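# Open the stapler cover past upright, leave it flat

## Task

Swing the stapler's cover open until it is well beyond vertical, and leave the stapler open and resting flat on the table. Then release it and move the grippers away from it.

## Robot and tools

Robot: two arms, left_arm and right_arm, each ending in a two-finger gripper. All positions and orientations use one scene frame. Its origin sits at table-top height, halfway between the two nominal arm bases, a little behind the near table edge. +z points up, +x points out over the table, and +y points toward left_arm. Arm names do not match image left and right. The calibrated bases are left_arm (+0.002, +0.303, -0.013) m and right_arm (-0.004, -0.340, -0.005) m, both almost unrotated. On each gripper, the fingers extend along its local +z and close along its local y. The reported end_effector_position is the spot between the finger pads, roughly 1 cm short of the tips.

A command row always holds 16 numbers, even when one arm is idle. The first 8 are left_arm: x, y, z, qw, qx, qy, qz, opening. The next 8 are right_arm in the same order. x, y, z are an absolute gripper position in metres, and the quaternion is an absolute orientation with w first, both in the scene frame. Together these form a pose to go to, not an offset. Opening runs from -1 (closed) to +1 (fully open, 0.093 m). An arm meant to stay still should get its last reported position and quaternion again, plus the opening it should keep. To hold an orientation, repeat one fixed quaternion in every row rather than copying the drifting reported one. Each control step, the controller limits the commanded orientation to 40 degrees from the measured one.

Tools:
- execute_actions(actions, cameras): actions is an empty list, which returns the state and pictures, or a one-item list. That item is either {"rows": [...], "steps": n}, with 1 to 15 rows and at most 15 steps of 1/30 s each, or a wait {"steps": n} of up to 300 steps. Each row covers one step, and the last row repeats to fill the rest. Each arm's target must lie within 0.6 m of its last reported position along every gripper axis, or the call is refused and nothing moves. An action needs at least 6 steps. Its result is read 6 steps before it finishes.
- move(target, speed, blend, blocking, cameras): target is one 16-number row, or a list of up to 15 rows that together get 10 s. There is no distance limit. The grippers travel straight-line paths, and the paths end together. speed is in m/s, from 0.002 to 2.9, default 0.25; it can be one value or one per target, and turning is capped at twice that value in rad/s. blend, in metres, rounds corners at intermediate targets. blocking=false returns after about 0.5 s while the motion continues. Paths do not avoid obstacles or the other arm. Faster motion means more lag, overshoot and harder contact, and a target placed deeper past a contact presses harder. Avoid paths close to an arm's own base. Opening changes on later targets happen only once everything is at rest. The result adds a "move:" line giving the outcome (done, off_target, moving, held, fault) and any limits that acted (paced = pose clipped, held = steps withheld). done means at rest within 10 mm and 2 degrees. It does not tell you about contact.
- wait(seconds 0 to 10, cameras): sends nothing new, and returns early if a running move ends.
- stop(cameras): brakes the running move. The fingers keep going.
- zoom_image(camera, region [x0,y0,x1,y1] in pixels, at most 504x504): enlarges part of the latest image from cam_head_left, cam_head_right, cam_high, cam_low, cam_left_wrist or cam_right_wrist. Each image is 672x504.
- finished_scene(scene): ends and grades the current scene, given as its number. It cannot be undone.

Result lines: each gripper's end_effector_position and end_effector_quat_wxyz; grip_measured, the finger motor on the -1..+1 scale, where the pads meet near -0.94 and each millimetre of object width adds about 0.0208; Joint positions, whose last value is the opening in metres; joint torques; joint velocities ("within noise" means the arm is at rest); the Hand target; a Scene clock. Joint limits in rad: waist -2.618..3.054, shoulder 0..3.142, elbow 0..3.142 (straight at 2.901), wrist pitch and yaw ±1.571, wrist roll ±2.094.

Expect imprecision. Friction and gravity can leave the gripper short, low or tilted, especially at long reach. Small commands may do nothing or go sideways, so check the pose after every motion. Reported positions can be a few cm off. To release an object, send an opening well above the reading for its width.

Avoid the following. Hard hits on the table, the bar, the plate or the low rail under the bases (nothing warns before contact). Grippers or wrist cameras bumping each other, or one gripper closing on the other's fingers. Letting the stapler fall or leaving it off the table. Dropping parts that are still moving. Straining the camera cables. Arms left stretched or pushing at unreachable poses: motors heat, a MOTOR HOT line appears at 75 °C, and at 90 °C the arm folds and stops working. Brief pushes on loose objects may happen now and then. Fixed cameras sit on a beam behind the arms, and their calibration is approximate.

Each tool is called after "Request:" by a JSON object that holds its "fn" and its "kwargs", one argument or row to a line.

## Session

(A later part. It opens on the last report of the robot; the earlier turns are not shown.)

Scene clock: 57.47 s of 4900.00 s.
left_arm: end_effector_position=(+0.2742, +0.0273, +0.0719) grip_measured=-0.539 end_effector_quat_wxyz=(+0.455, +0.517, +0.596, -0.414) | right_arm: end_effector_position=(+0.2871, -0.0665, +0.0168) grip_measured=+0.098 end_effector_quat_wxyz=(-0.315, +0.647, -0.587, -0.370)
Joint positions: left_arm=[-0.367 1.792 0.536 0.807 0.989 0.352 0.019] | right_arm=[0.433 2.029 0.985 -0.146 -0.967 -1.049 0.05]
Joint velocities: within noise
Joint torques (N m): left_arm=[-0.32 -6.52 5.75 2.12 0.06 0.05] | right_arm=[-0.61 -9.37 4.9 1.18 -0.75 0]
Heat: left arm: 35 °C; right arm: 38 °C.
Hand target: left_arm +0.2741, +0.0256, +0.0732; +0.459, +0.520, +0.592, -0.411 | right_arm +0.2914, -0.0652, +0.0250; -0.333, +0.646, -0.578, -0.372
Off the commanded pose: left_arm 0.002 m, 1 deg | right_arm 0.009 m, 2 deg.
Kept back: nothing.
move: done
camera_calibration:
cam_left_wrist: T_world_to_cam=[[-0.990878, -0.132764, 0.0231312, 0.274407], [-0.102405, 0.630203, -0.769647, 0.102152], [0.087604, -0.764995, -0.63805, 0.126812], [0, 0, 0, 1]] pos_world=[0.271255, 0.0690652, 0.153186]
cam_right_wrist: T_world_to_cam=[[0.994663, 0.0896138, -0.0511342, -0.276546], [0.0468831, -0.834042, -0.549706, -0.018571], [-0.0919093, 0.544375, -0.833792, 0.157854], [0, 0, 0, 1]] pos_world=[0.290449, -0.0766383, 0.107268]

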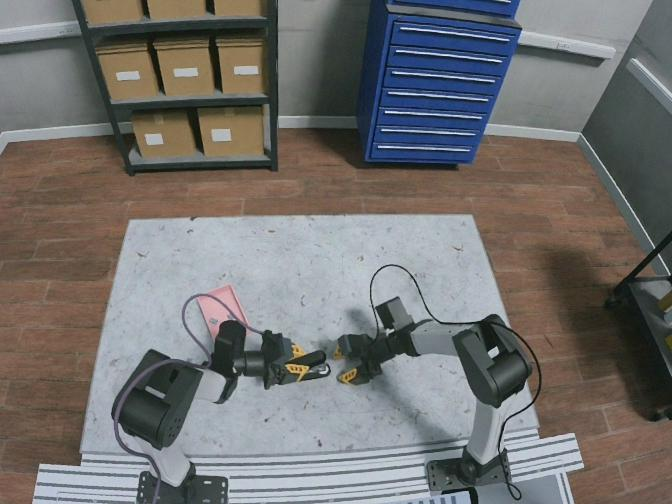

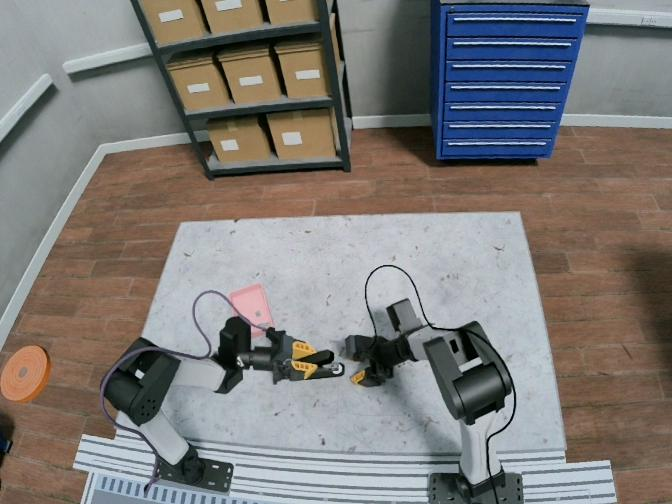

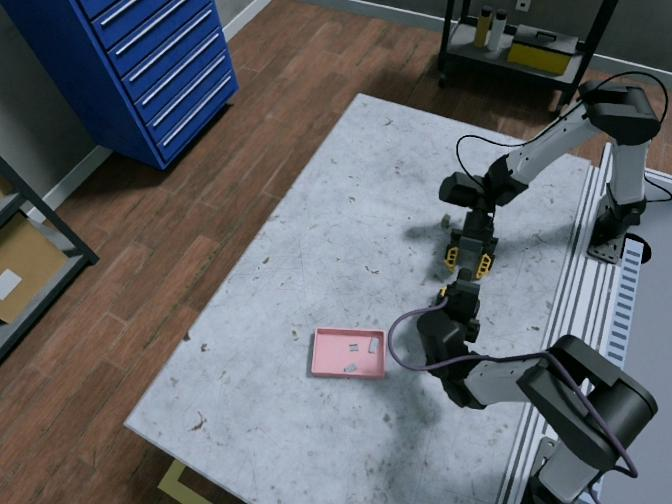

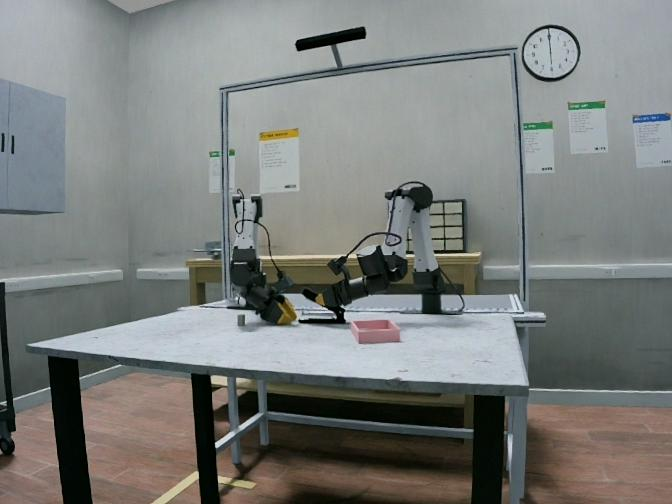

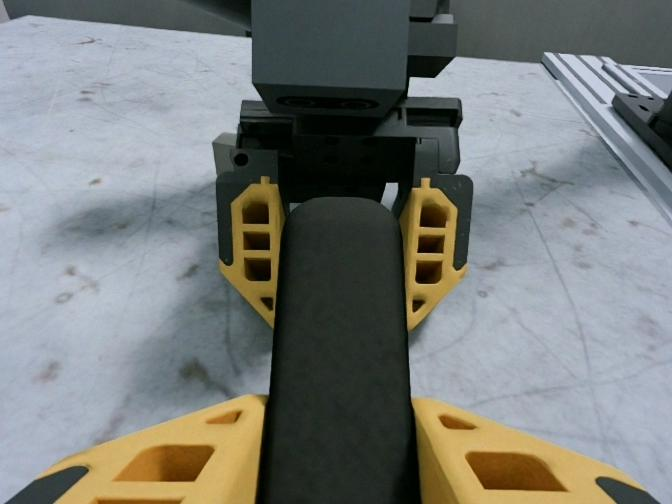

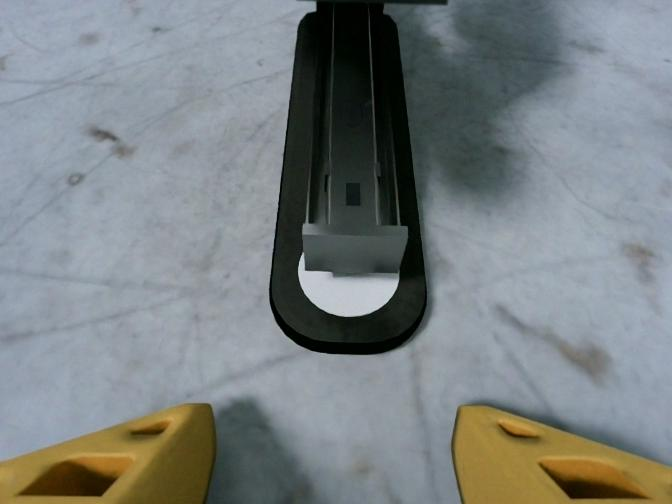

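Request:
{"fn": "move", "kwargs": {
  "target": [
    [0.2742,0.0256,0.0732,0.459,0.520,0.592,-0.411,-0.6, 0.2895,-0.030,0.021,0.3336,-0.6451,0.5777,0.3725,0.1],
    [0.2742,0.0256,0.0732,0.459,0.520,0.592,-0.411,-0.6, 0.2895,-0.030,0.020,0.3336,-0.6451,0.5777,0.3725,-0.05]
  ],
  "speed": 0.07,
  "cameras": ["cam_low","cam_left_wrist","cam_right_wrist"]
}}

Request:
{"fn": "zoom_image", "kwargs": {
  "camera": "cam_low",
  "region": [230, 270, 380, 345]
}}

Scene clock: 59.60 s of 4900.00 s.
left_arm: end_effector_position=(+0.2742, +0.0273, +0.0718) grip_measured=-0.539 end_effector_quat_wxyz=(+0.455, +0.516, +0.596, -0.414) | right_arm: end_effector_position=(+0.2836, -0.0333, +0.0228) grip_measured=-0.048 end_effector_quat_wxyz=(-0.327, +0.645, -0.578, -0.378)
Joint positions: left_arm=[-0.367 1.792 0.536 0.806 0.989 0.352 0.019] | right_arm=[0.518 2.039 0.984 0.007 -0.955 -0.902 0.043]
Joint velocities: within noise
Joint torques (N m): left_arm=[-0.34 -6.54 5.74 2.14 0.07 0.06] | right_arm=[0.1 -7.21 6.13 1.4 -0.45 -0.02]
Heat: left arm: 35 °C; right arm: 38 °C.
Hand target: left_arm +0.2741, +0.0256, +0.0731; +0.459, +0.520, +0.592, -0.411 | right_arm +0.2893, -0.0302, +0.0201; -0.333, +0.645, -0.578, -0.373
Off the commanded pose: left_arm 0.002 m, 1 deg | right_arm 0.007 m, 1 deg.
Kept back: nothing.
move: done
camera_calibration:
cam_left_wrist: T_world_to_cam=[[-0.990858, -0.132734, 0.0241179, 0.274353], [-0.10319, 0.630536, -0.76927, 0.102141], [0.0869011, -0.764726, -0.638468, 0.126912], [0, 0, 0, 1]] pos_world=[0.271356, 0.0690649, 0.152987]
cam_right_wrist: T_world_to_cam=[[0.994613, 0.095568, -0.0401352, -0.275735], [0.0551319, -0.815645, -0.57592, 0.0114933], [-0.0877756, 0.570605, -0.816521, 0.143725], [0, 0, 0, 1]] pos_world=[0.286232, -0.0462844, 0.112907]
Images, in order (width x height): cam_low 672x504, cam_left_wrist 672x504, cam_right_wrist 672x504.

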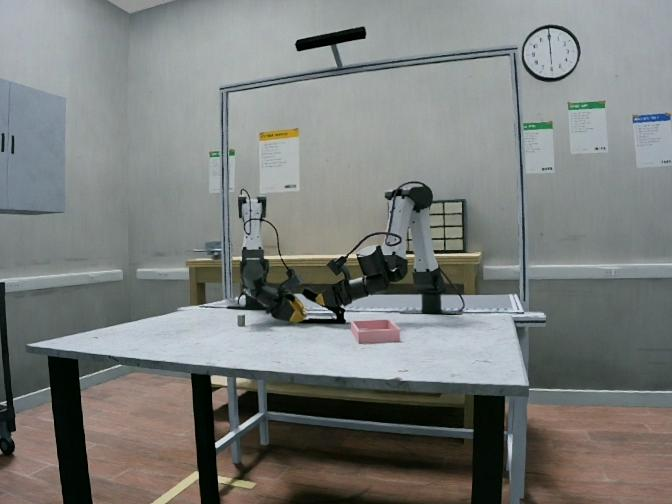

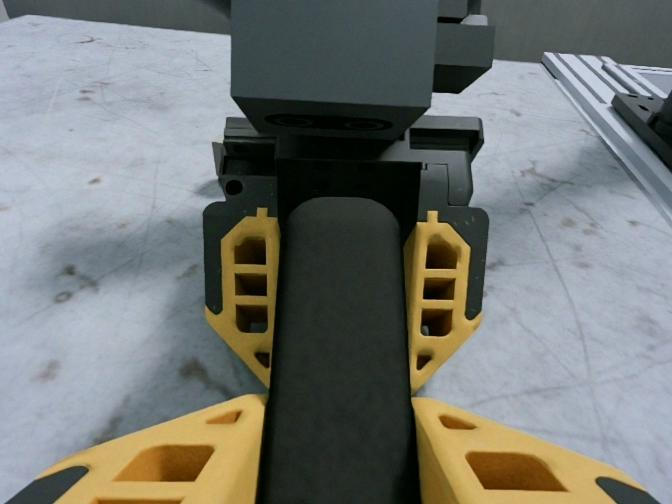

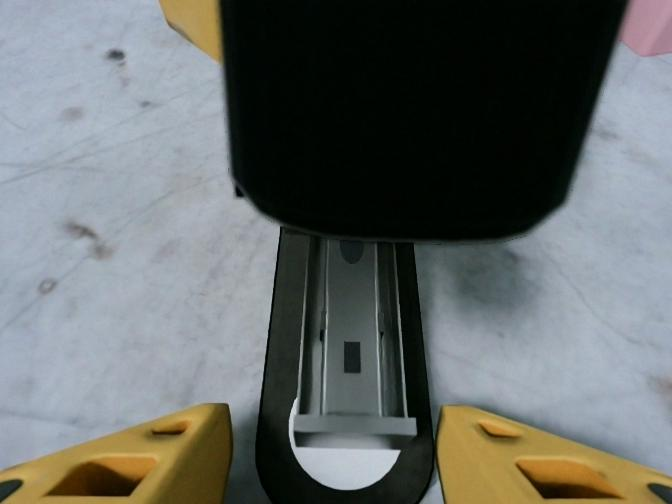

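Scaled by 3.360.

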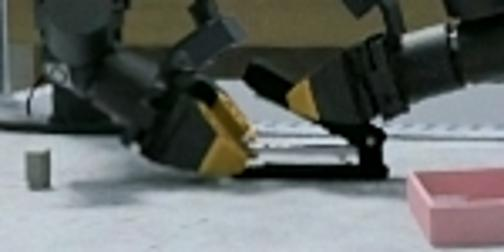

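Request:
{"fn": "move", "kwargs": {
  "target": [
    [0.2742,0.0256,0.0732,0.459,0.520,0.592,-0.411,-0.6, 0.2915,-0.029,0.012,0.3336,-0.6451,0.5777,0.3725,-0.12],
    [0.2742,0.0256,0.0732,0.459,0.520,0.592,-0.411,-0.6, 0.2905,-0.029,0.011,0.3336,-0.6451,0.5777,0.3725,-0.55]
  ],
  "speed": 0.07,
  "cameras": ["cam_low","cam_left_wrist","cam_right_wrist"]
}}

Request:
{"fn": "zoom_image", "kwargs": {
  "camera": "cam_low",
  "region": [230, 270, 380, 345]
}}

Scene clock: 62.33 s of 4900.00 s.
left_arm: end_effector_position=(+0.2741, +0.0271, +0.0714) grip_measured=-0.539 end_effector_quat_wxyz=(+0.454, +0.516, +0.597, -0.414) | right_arm: end_effector_position=(+0.2859, -0.0322, +0.0156) grip_measured=-0.373 end_effector_quat_wxyz=(-0.330, +0.645, -0.578, -0.376)
Joint positions: left_arm=[-0.368 1.792 0.536 0.804 0.987 0.352 0.019] | right_arm=[0.518 2.065 0.984 0.04 -0.953 -0.9 0.027]
Joint velocities: within noise
Joint torques (N m): left_arm=[-0.18 -6.5 5.72 2.16 0.09 0.05] | right_arm=[0.13 -7.01 5.94 1.43 -0.46 0.01]
Heat: left arm: 36 °C; right arm: 38 °C.
Hand target: left_arm +0.2742, +0.0256, +0.0732; +0.459, +0.520, +0.592, -0.411 | right_arm +0.2904, -0.0292, +0.0111; -0.333, +0.645, -0.578, -0.373
Off the commanded pose: left_arm 0.002 m, 1 deg | right_arm 0.007 m, 1 deg.
Kept back: nothing.
move: done
camera_calibration:
cam_left_wrist: T_world_to_cam=[[-0.990715, -0.133666, 0.0248562, 0.274132], [-0.10449, 0.631612, -0.768211, 0.102209], [0.0869843, -0.763675, -0.639714, 0.126597], [0, 0, 0, 1]] pos_world=[0.271254, 0.0687644, 0.15269]
cam_right_wrist: T_world_to_cam=[[0.99496, 0.0940521, -0.0347738, -0.278737], [0.0568639, -0.814844, -0.576885, 0.00769807], [-0.0825925, 0.572, -0.816085, 0.135974], [0, 0, 0, 1]] pos_world=[0.288125, -0.0452887, 0.105715]
Images, in order (width x height): cam_low 672x504, cam_left_wrist 672x504, cam_right_wrist 672x504.

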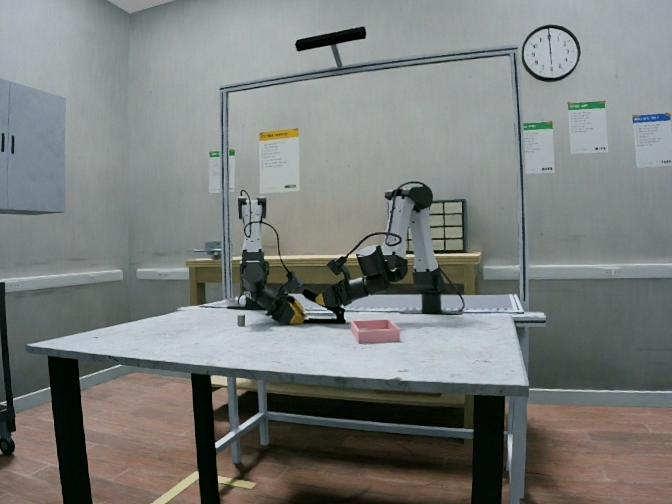

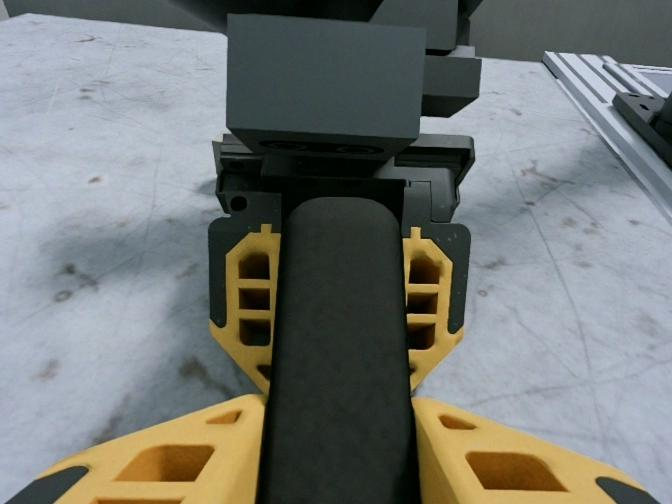

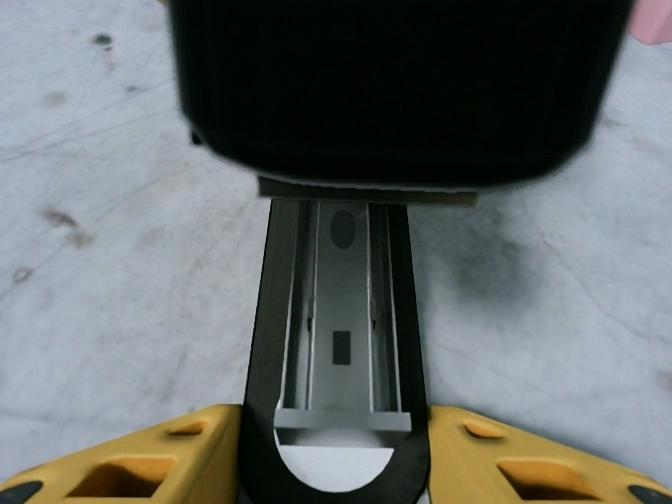

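Scaled by 3.360.

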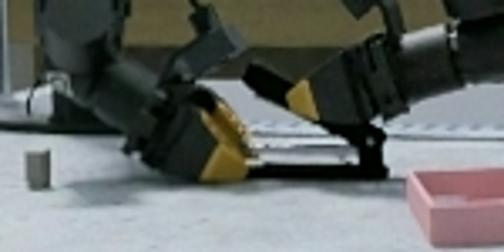

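Request:
{"fn": "move", "kwargs": {
  "target": [
    [0.273,0.043,0.091,0.5267,0.4718,0.5267,-0.4718,-0.6, 0.2905,-0.029,0.011,0.3336,-0.6451,0.5777,0.3725,-0.55],
    [0.271,0.065,0.100,0.5949,0.4015,0.4483,-0.5328,-0.6, 0.2905,-0.029,0.011,0.3336,-0.6451,0.5777,0.3725,-0.55]
  ],
  "speed": 0.06,
  "blend": 0.01
}}

Request:
{"fn": "zoom_image", "kwargs": {
  "camera": "cam_low",
  "region": [230, 270, 380, 345]
}}

Scene clock: 67.70 s of 4900.00 s.
left_arm: end_effector_position=(+0.2745, +0.0519, +0.0847) grip_measured=-0.539 end_effector_quat_wxyz=(+0.504, +0.471, +0.542, -0.480) | right_arm: end_effector_position=(+0.2866, -0.0206, +0.0221) grip_measured=-0.357 end_effector_quat_wxyz=(-0.337, +0.639, -0.576, -0.382)
Joint positions: left_arm=[-0.26 2.021 0.456 1.499 1.164 0.008 0.019] | right_arm=[0.542 2.065 0.99 0.094 -0.954 -0.836 0.028]
Joint velocities: within noise
Joint torques (N m): left_arm=[4.53 -8.34 1.59 2.99 0.52 -0.24] | right_arm=[-1.8 -7.27 5.34 1.04 -0.42 -0.54]
Heat: left arm: 38 °C; right arm: 38 °C.
Hand target: left_arm +0.2711, +0.0637, +0.0988; +0.522, +0.480, +0.519, -0.477 | right_arm +0.2901, -0.0290, +0.0112; -0.334, +0.644, -0.578, -0.373
Off the commanded pose: left_arm 0.020 m, 18 deg | right_arm 0.014 m, 1 deg.
joint sent to its limit (left arm) — joint 4 (wrist pitch), upper limit.
Kept back: nothing.
move: off_target (left_arm, right_arm)
camera_calibration:
cam_left_wrist: T_world_to_cam=[[-0.993336, -0.104794, 0.0479675, 0.2748], [-0.0906309, 0.453167, -0.886807, 0.112325], [0.0711946, -0.885245, -0.459645, 0.14946], [0, 0, 0, 1]] pos_world=[0.272508, 0.110204, 0.155127]
cam_right_wrist: T_world_to_cam=[[0.995414, 0.0885809, -0.0361178, -0.280412], [0.0498514, -0.80258, -0.594458, 0.0235373], [-0.081645, 0.589931, -0.803315, 0.134525], [0, 0, 0, 1]] pos_world=[0.288936, -0.0356306, 0.11193]

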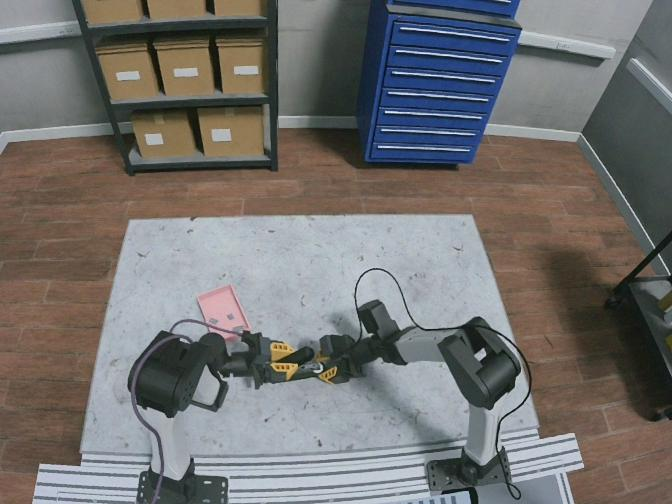

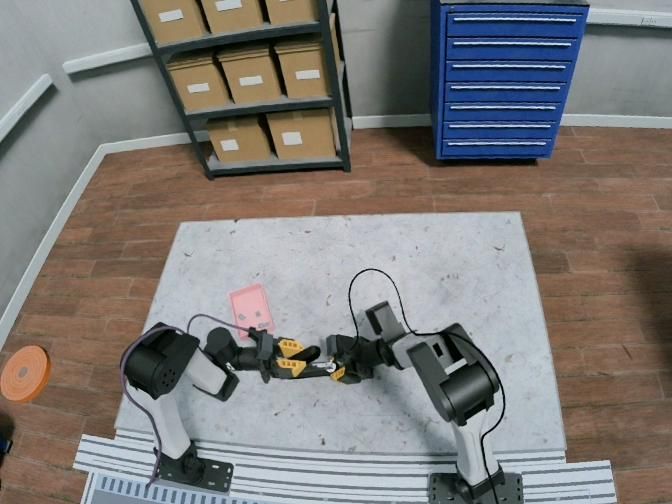

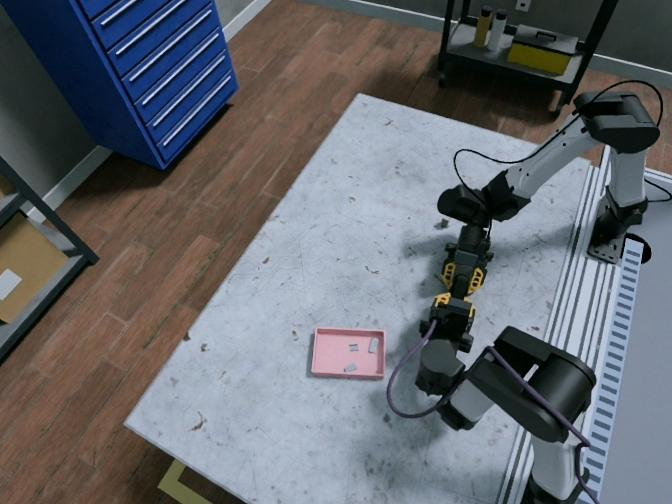

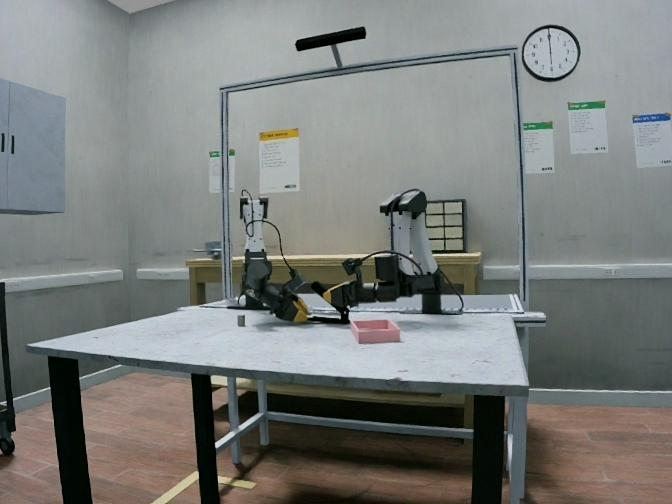

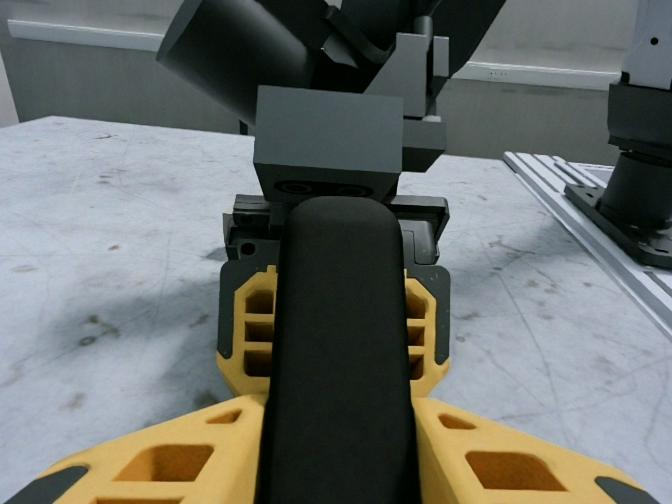

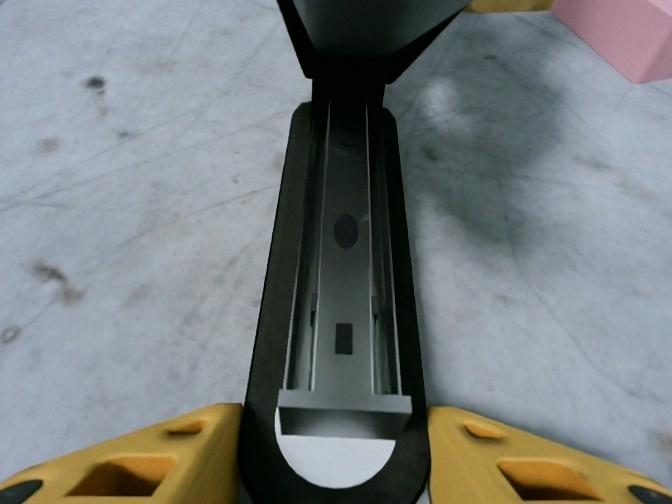

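Scaled by 3.360.

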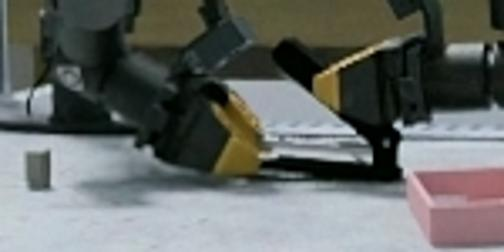

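Request:
{"fn": "move", "kwargs": {
  "target": [
    [0.2745,0.048,0.082,0.480,0.488,0.560,-0.461,-0.6, 0.2905,-0.029,0.012,0.3336,-0.6451,0.5777,0.3725,-0.55],
    [0.2745,0.048,0.082,0.480,0.488,0.560,-0.461,-0.1, 0.2905,-0.029,0.012,0.3336,-0.6451,0.5777,0.3725,-0.55]
  ],
  "speed": 0.06
}}

Request:
{"fn": "zoom_image", "kwargs": {
  "camera": "cam_low",
  "region": [230, 270, 380, 345]
}}

Scene clock: 70.00 s of 4900.00 s.
left_arm: end_effector_position=(+0.2720, +0.0478, +0.0743) grip_measured=-0.102 end_effector_quat_wxyz=(+0.475, +0.483, +0.571, -0.465) | right_arm: end_effector_position=(+0.2883, -0.0261, +0.0177) grip_measured=-0.357 end_effector_quat_wxyz=(-0.337, +0.645, -0.574, -0.374)
Joint positions: left_arm=[-0.281 1.919 0.465 1.186 1.132 0.164 0.04] | right_arm=[0.53 2.069 0.99 0.073 -0.947 -0.878 0.028]
Joint velocities: within noise
Joint torques (N m): left_arm=[0.81 -8.2 5.63 1.82 0.15 0.12] | right_arm=[-0.65 -7.72 5.52 1.13 -0.47 -0.19]
Heat: left arm: 38 °C; right arm: 38 °C.
Hand target: left_arm +0.2744, +0.0480, +0.0820; +0.482, +0.489, +0.561, -0.462 | right_arm +0.2904, -0.0290, +0.0121; -0.334, +0.645, -0.578, -0.372
Off the commanded pose: left_arm 0.008 m, 2 deg | right_arm 0.007 m, 1 deg.
Kept back: nothing.
move: done
camera_calibration:
cam_left_wrist: T_world_to_cam=[[-0.991143, -0.110579, 0.0735318, 0.270171], [-0.121086, 0.525195, -0.842323, 0.106264], [0.054525, -0.843767, -0.533933, 0.149254], [0, 0, 0, 1]] pos_world=[0.272507, 0.100002, 0.149334]
cam_right_wrist: T_world_to_cam=[[0.995539, 0.0920614, -0.0206751, -0.282095], [0.062766, -0.809761, -0.583394, 0.0122188], [-0.0704499, 0.579493, -0.811926, 0.131098], [0, 0, 0, 1]] pos_world=[0.289306, -0.0401058, 0.107738]

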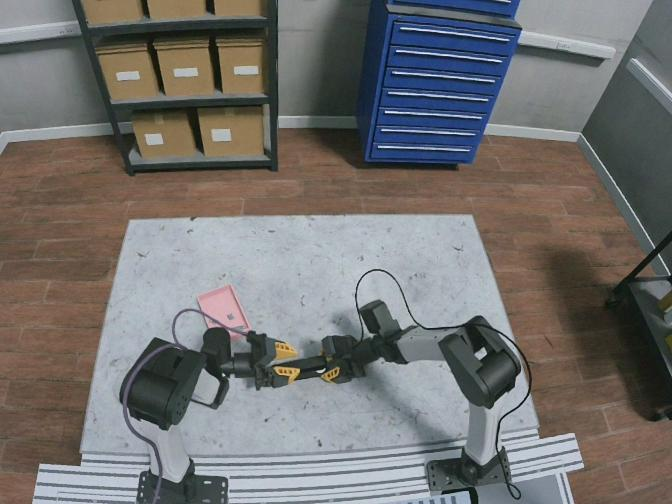

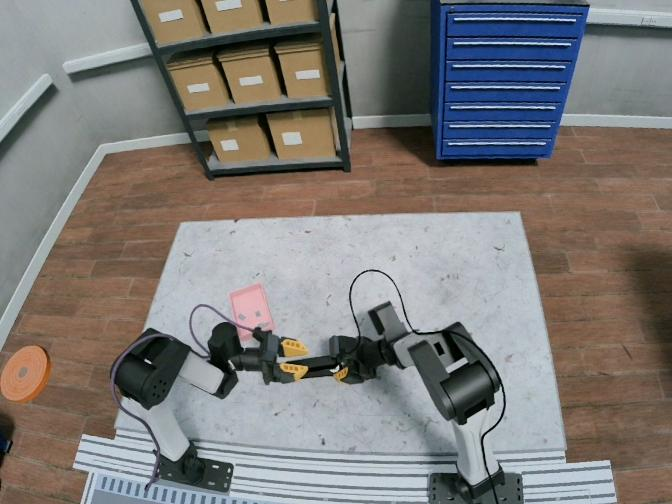

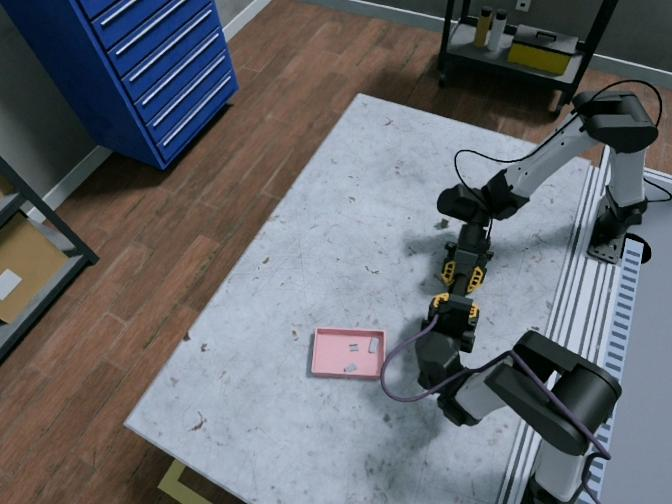

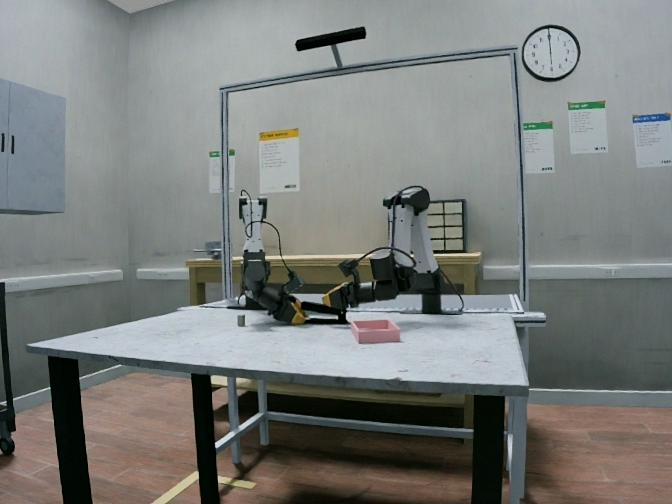

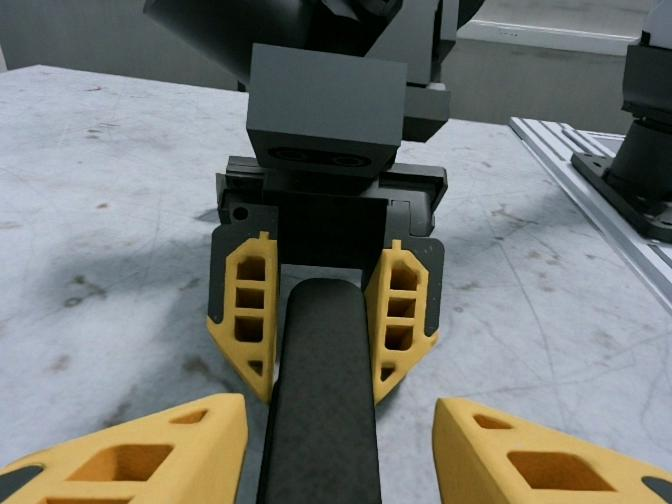

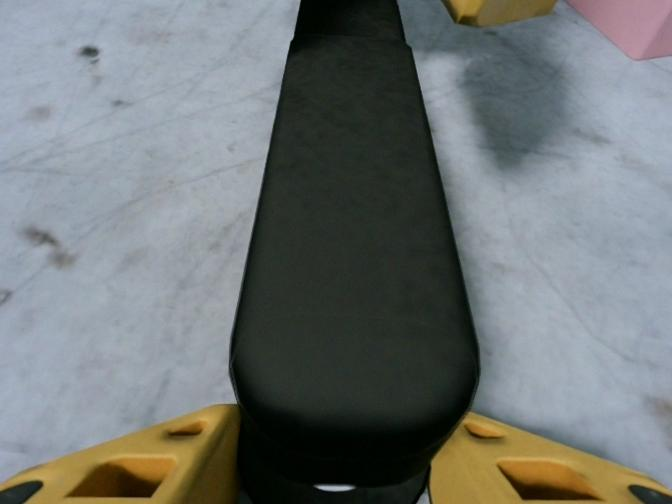

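Scaled by 3.360.

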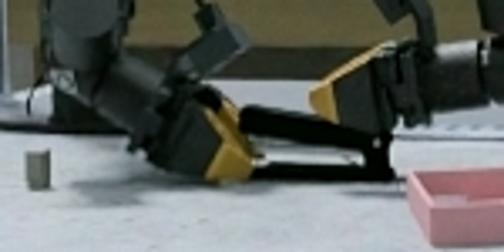

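Request:
{"fn": "move", "kwargs": {
  "target": [
    [0.262,0.11,0.09,0.480,0.488,0.560,-0.461,0.3, 0.2895,-0.029,0.014,0.3336,-0.6451,0.5777,0.3725,0.1],
    [0.29,0.30,0.16,0.45,0.45,0.62,-0.44,0.3, 0.2895,-0.024,0.036,0.3584,-0.6282,0.5626,0.4002,0.1],
    [0.31,0.37,0.15,0.5967,0.2,0.75,-0.2,0.5, 0.2895,-0.019,0.042,0.3584,-0.6282,0.5626,0.4002,-0.25]
  ],
  "speed": [0.12,0.2,0.2]
}}

Request:
{"fn": "zoom_image", "kwargs": {
  "camera": "cam_low",
  "region": [230, 270, 380, 345]
}}

Scene clock: 77.03 s of 4900.00 s.
left_arm: end_effector_position=(+0.3096, +0.3670, +0.1486) grip_measured=+0.498 end_effector_quat_wxyz=(+0.593, +0.198, +0.750, -0.216) | right_arm: end_effector_position=(+0.2858, -0.0243, +0.0237) grip_measured=-0.248 end_effector_quat_wxyz=(-0.337, +0.624, -0.579, -0.402)
Joint positions: left_arm=[0.795 1.356 0.591 -0.003 1.27 0.646 0.069] | right_arm=[0.525 2.069 0.973 0.124 -0.995 -0.802 0.033]
Joint velocities: within noise
Joint torques (N m): left_arm=[0.7 -5.18 6.86 1.83 0.18 -0.01] | right_arm=[0.27 -11.43 5.57 1.42 -0.64 -0.02]
Heat: left arm: 37 °C; right arm: 41 °C.
Hand target: left_arm +0.3100, +0.3700, +0.1502; +0.597, +0.201, +0.751, -0.200 | right_arm +0.2892, -0.0192, +0.0419; -0.358, +0.628, -0.563, -0.400
Off the commanded pose: left_arm 0.003 m, 2 deg | right_arm 0.019 m, 3 deg.
Kept back: nothing.
move: off_target (right_arm); target 3's new opening was sent with right_arm's hand 0.020 m and 3 deg from that target
camera_calibration:
cam_left_wrist: T_world_to_cam=[[-0.545276, -0.833519, 0.0889928, 0.462256], [-0.547015, 0.273372, -0.791228, 0.222442], [0.635175, -0.480118, -0.605011, 0.153522], [0, 0, 0, 1]] pos_world=[0.276223, 0.398198, 0.227747]
cam_right_wrist: T_world_to_cam=[[0.994096, 0.0816629, -0.0714511, -0.278172], [0.0198516, -0.784245, -0.620134, 0.0311475], [-0.106677, 0.615054, -0.781235, 0.145246], [0, 0, 0, 1]] pos_world=[0.291405, -0.0421905, 0.112911]

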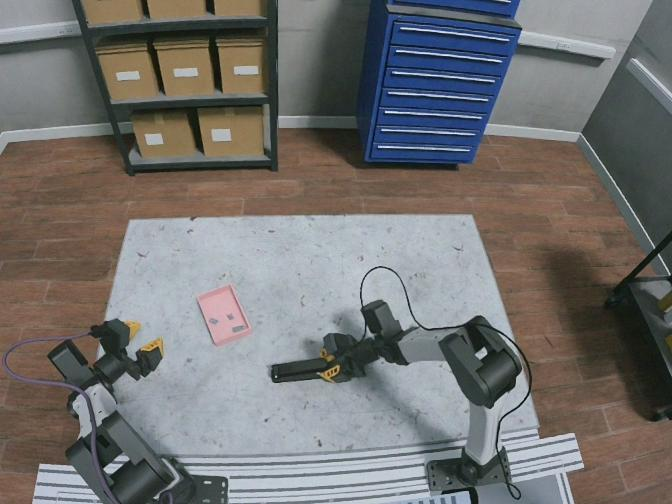

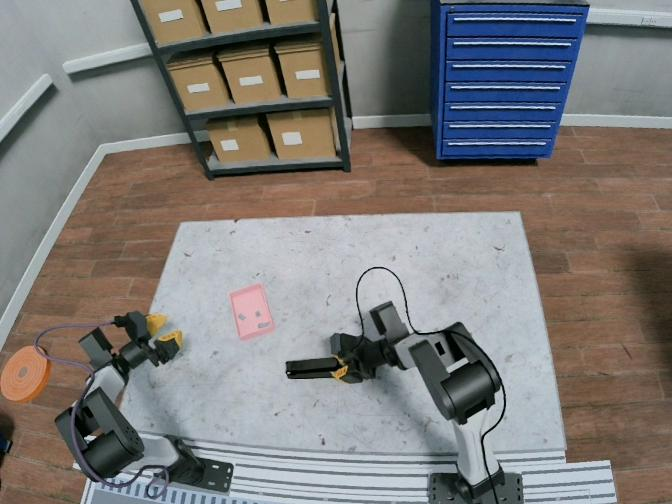

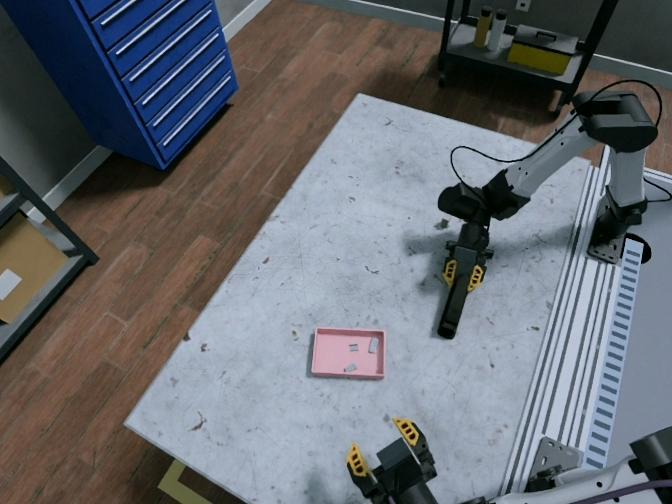

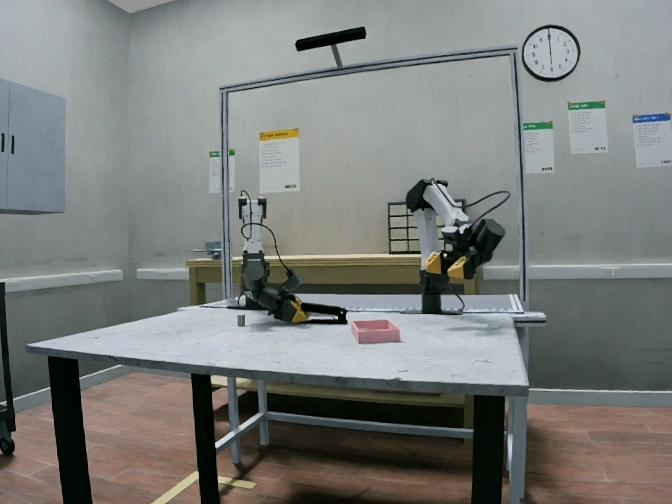

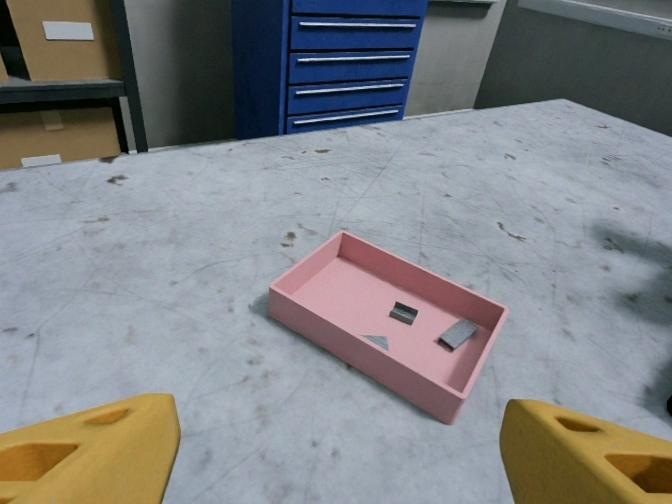

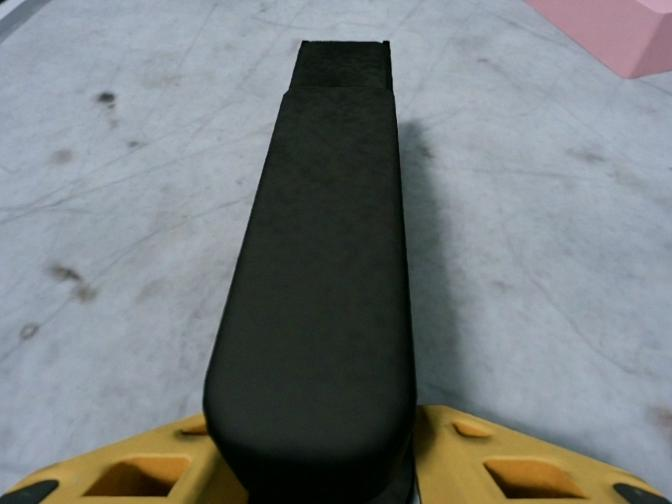

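Scaled by 3.360.

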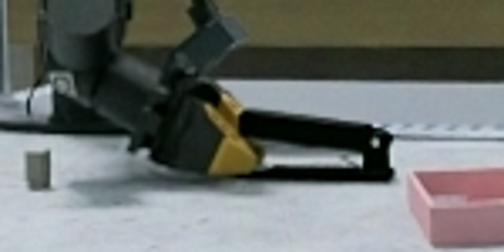

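Request:
{"fn": "move", "kwargs": {
  "target": [
    [0.3096,0.3670,0.1486,0.593,0.198,0.750,-0.216,0.5, 0.2880,-0.027,0.019,0.3336,-0.6451,0.5777,0.3725,0.25],
    [0.3096,0.3670,0.1486,0.593,0.198,0.750,-0.216,0.5, 0.2860,-0.019,0.044,0.3584,-0.6282,0.5626,0.4002,0.25]
  ],
  "speed": 0.07,
  "cameras": ["cam_low","cam_right_wrist"]
}}

Request:
{"fn": "zoom_image", "kwargs": {
  "camera": "cam_low",
  "region": [230, 270, 380, 345]
}}

Scene clock: 79.50 s of 4900.00 s.
left_arm: end_effector_position=(+0.3097, +0.3671, +0.1486) grip_measured=+0.498 end_effector_quat_wxyz=(+0.593, +0.198, +0.750, -0.215) | right_arm: end_effector_position=(+0.2845, -0.0241, +0.0216) grip_measured=+0.248 end_effector_quat_wxyz=(-0.332, +0.624, -0.583, -0.399)
Joint positions: left_arm=[0.795 1.356 0.591 -0.003 1.27 0.646 0.069] | right_arm=[0.53 2.069 0.973 0.115 -0.984 -0.8 0.057]
Joint velocities: within noise
Joint torques (N m): left_arm=[0.28 -4.1 7.56 1.57 0.39 0.01] | right_arm=[0.28 -12.36 4.64 1.45 -0.71 -0.02]
Heat: left arm: 36 °C; right arm: 42 °C.
Hand target: left_arm +0.3096, +0.3670, +0.1487; +0.593, +0.198, +0.750, -0.216 | right_arm +0.2857, -0.0191, +0.0435; -0.358, +0.629, -0.562, -0.400
Off the commanded pose: left_arm 0.000 m, 0 deg | right_arm 0.023 m, 4 deg.
Kept back: nothing.
move: off_target (right_arm)
camera_calibration:
cam_right_wrist: T_world_to_cam=[[0.993914, 0.0784827, -0.0773011, -0.276967], [0.0150302, -0.791777, -0.610625, 0.0309861], [-0.109129, 0.605747, -0.788138, 0.143863], [0, 0, 0, 1]] pos_world=[0.290515, -0.0408737, 0.110895]
Images, in order (width x height): cam_low 672x504, cam_right_wrist 672x504.

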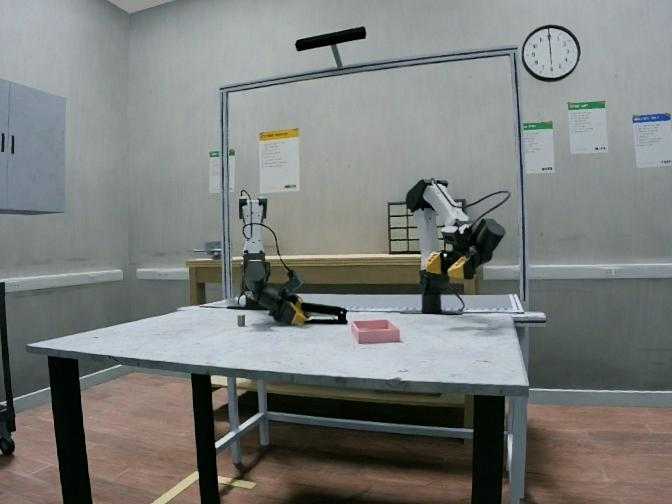

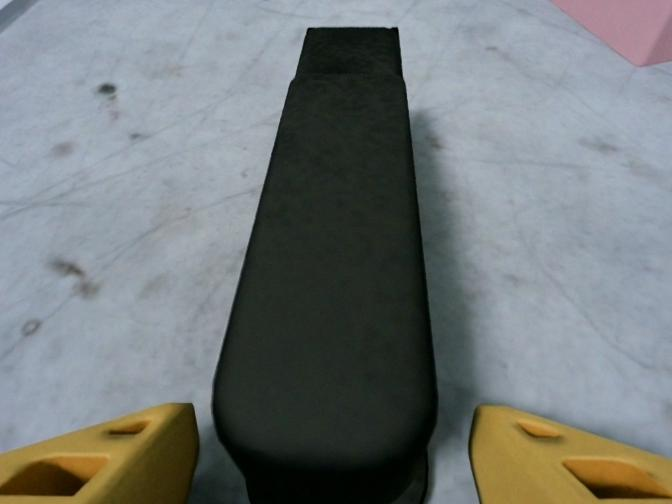

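Scaled by 3.360.

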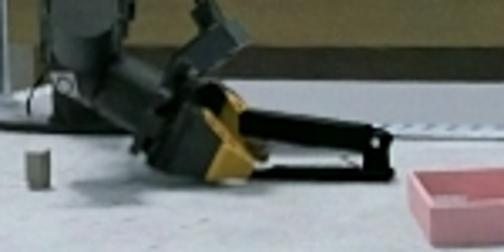

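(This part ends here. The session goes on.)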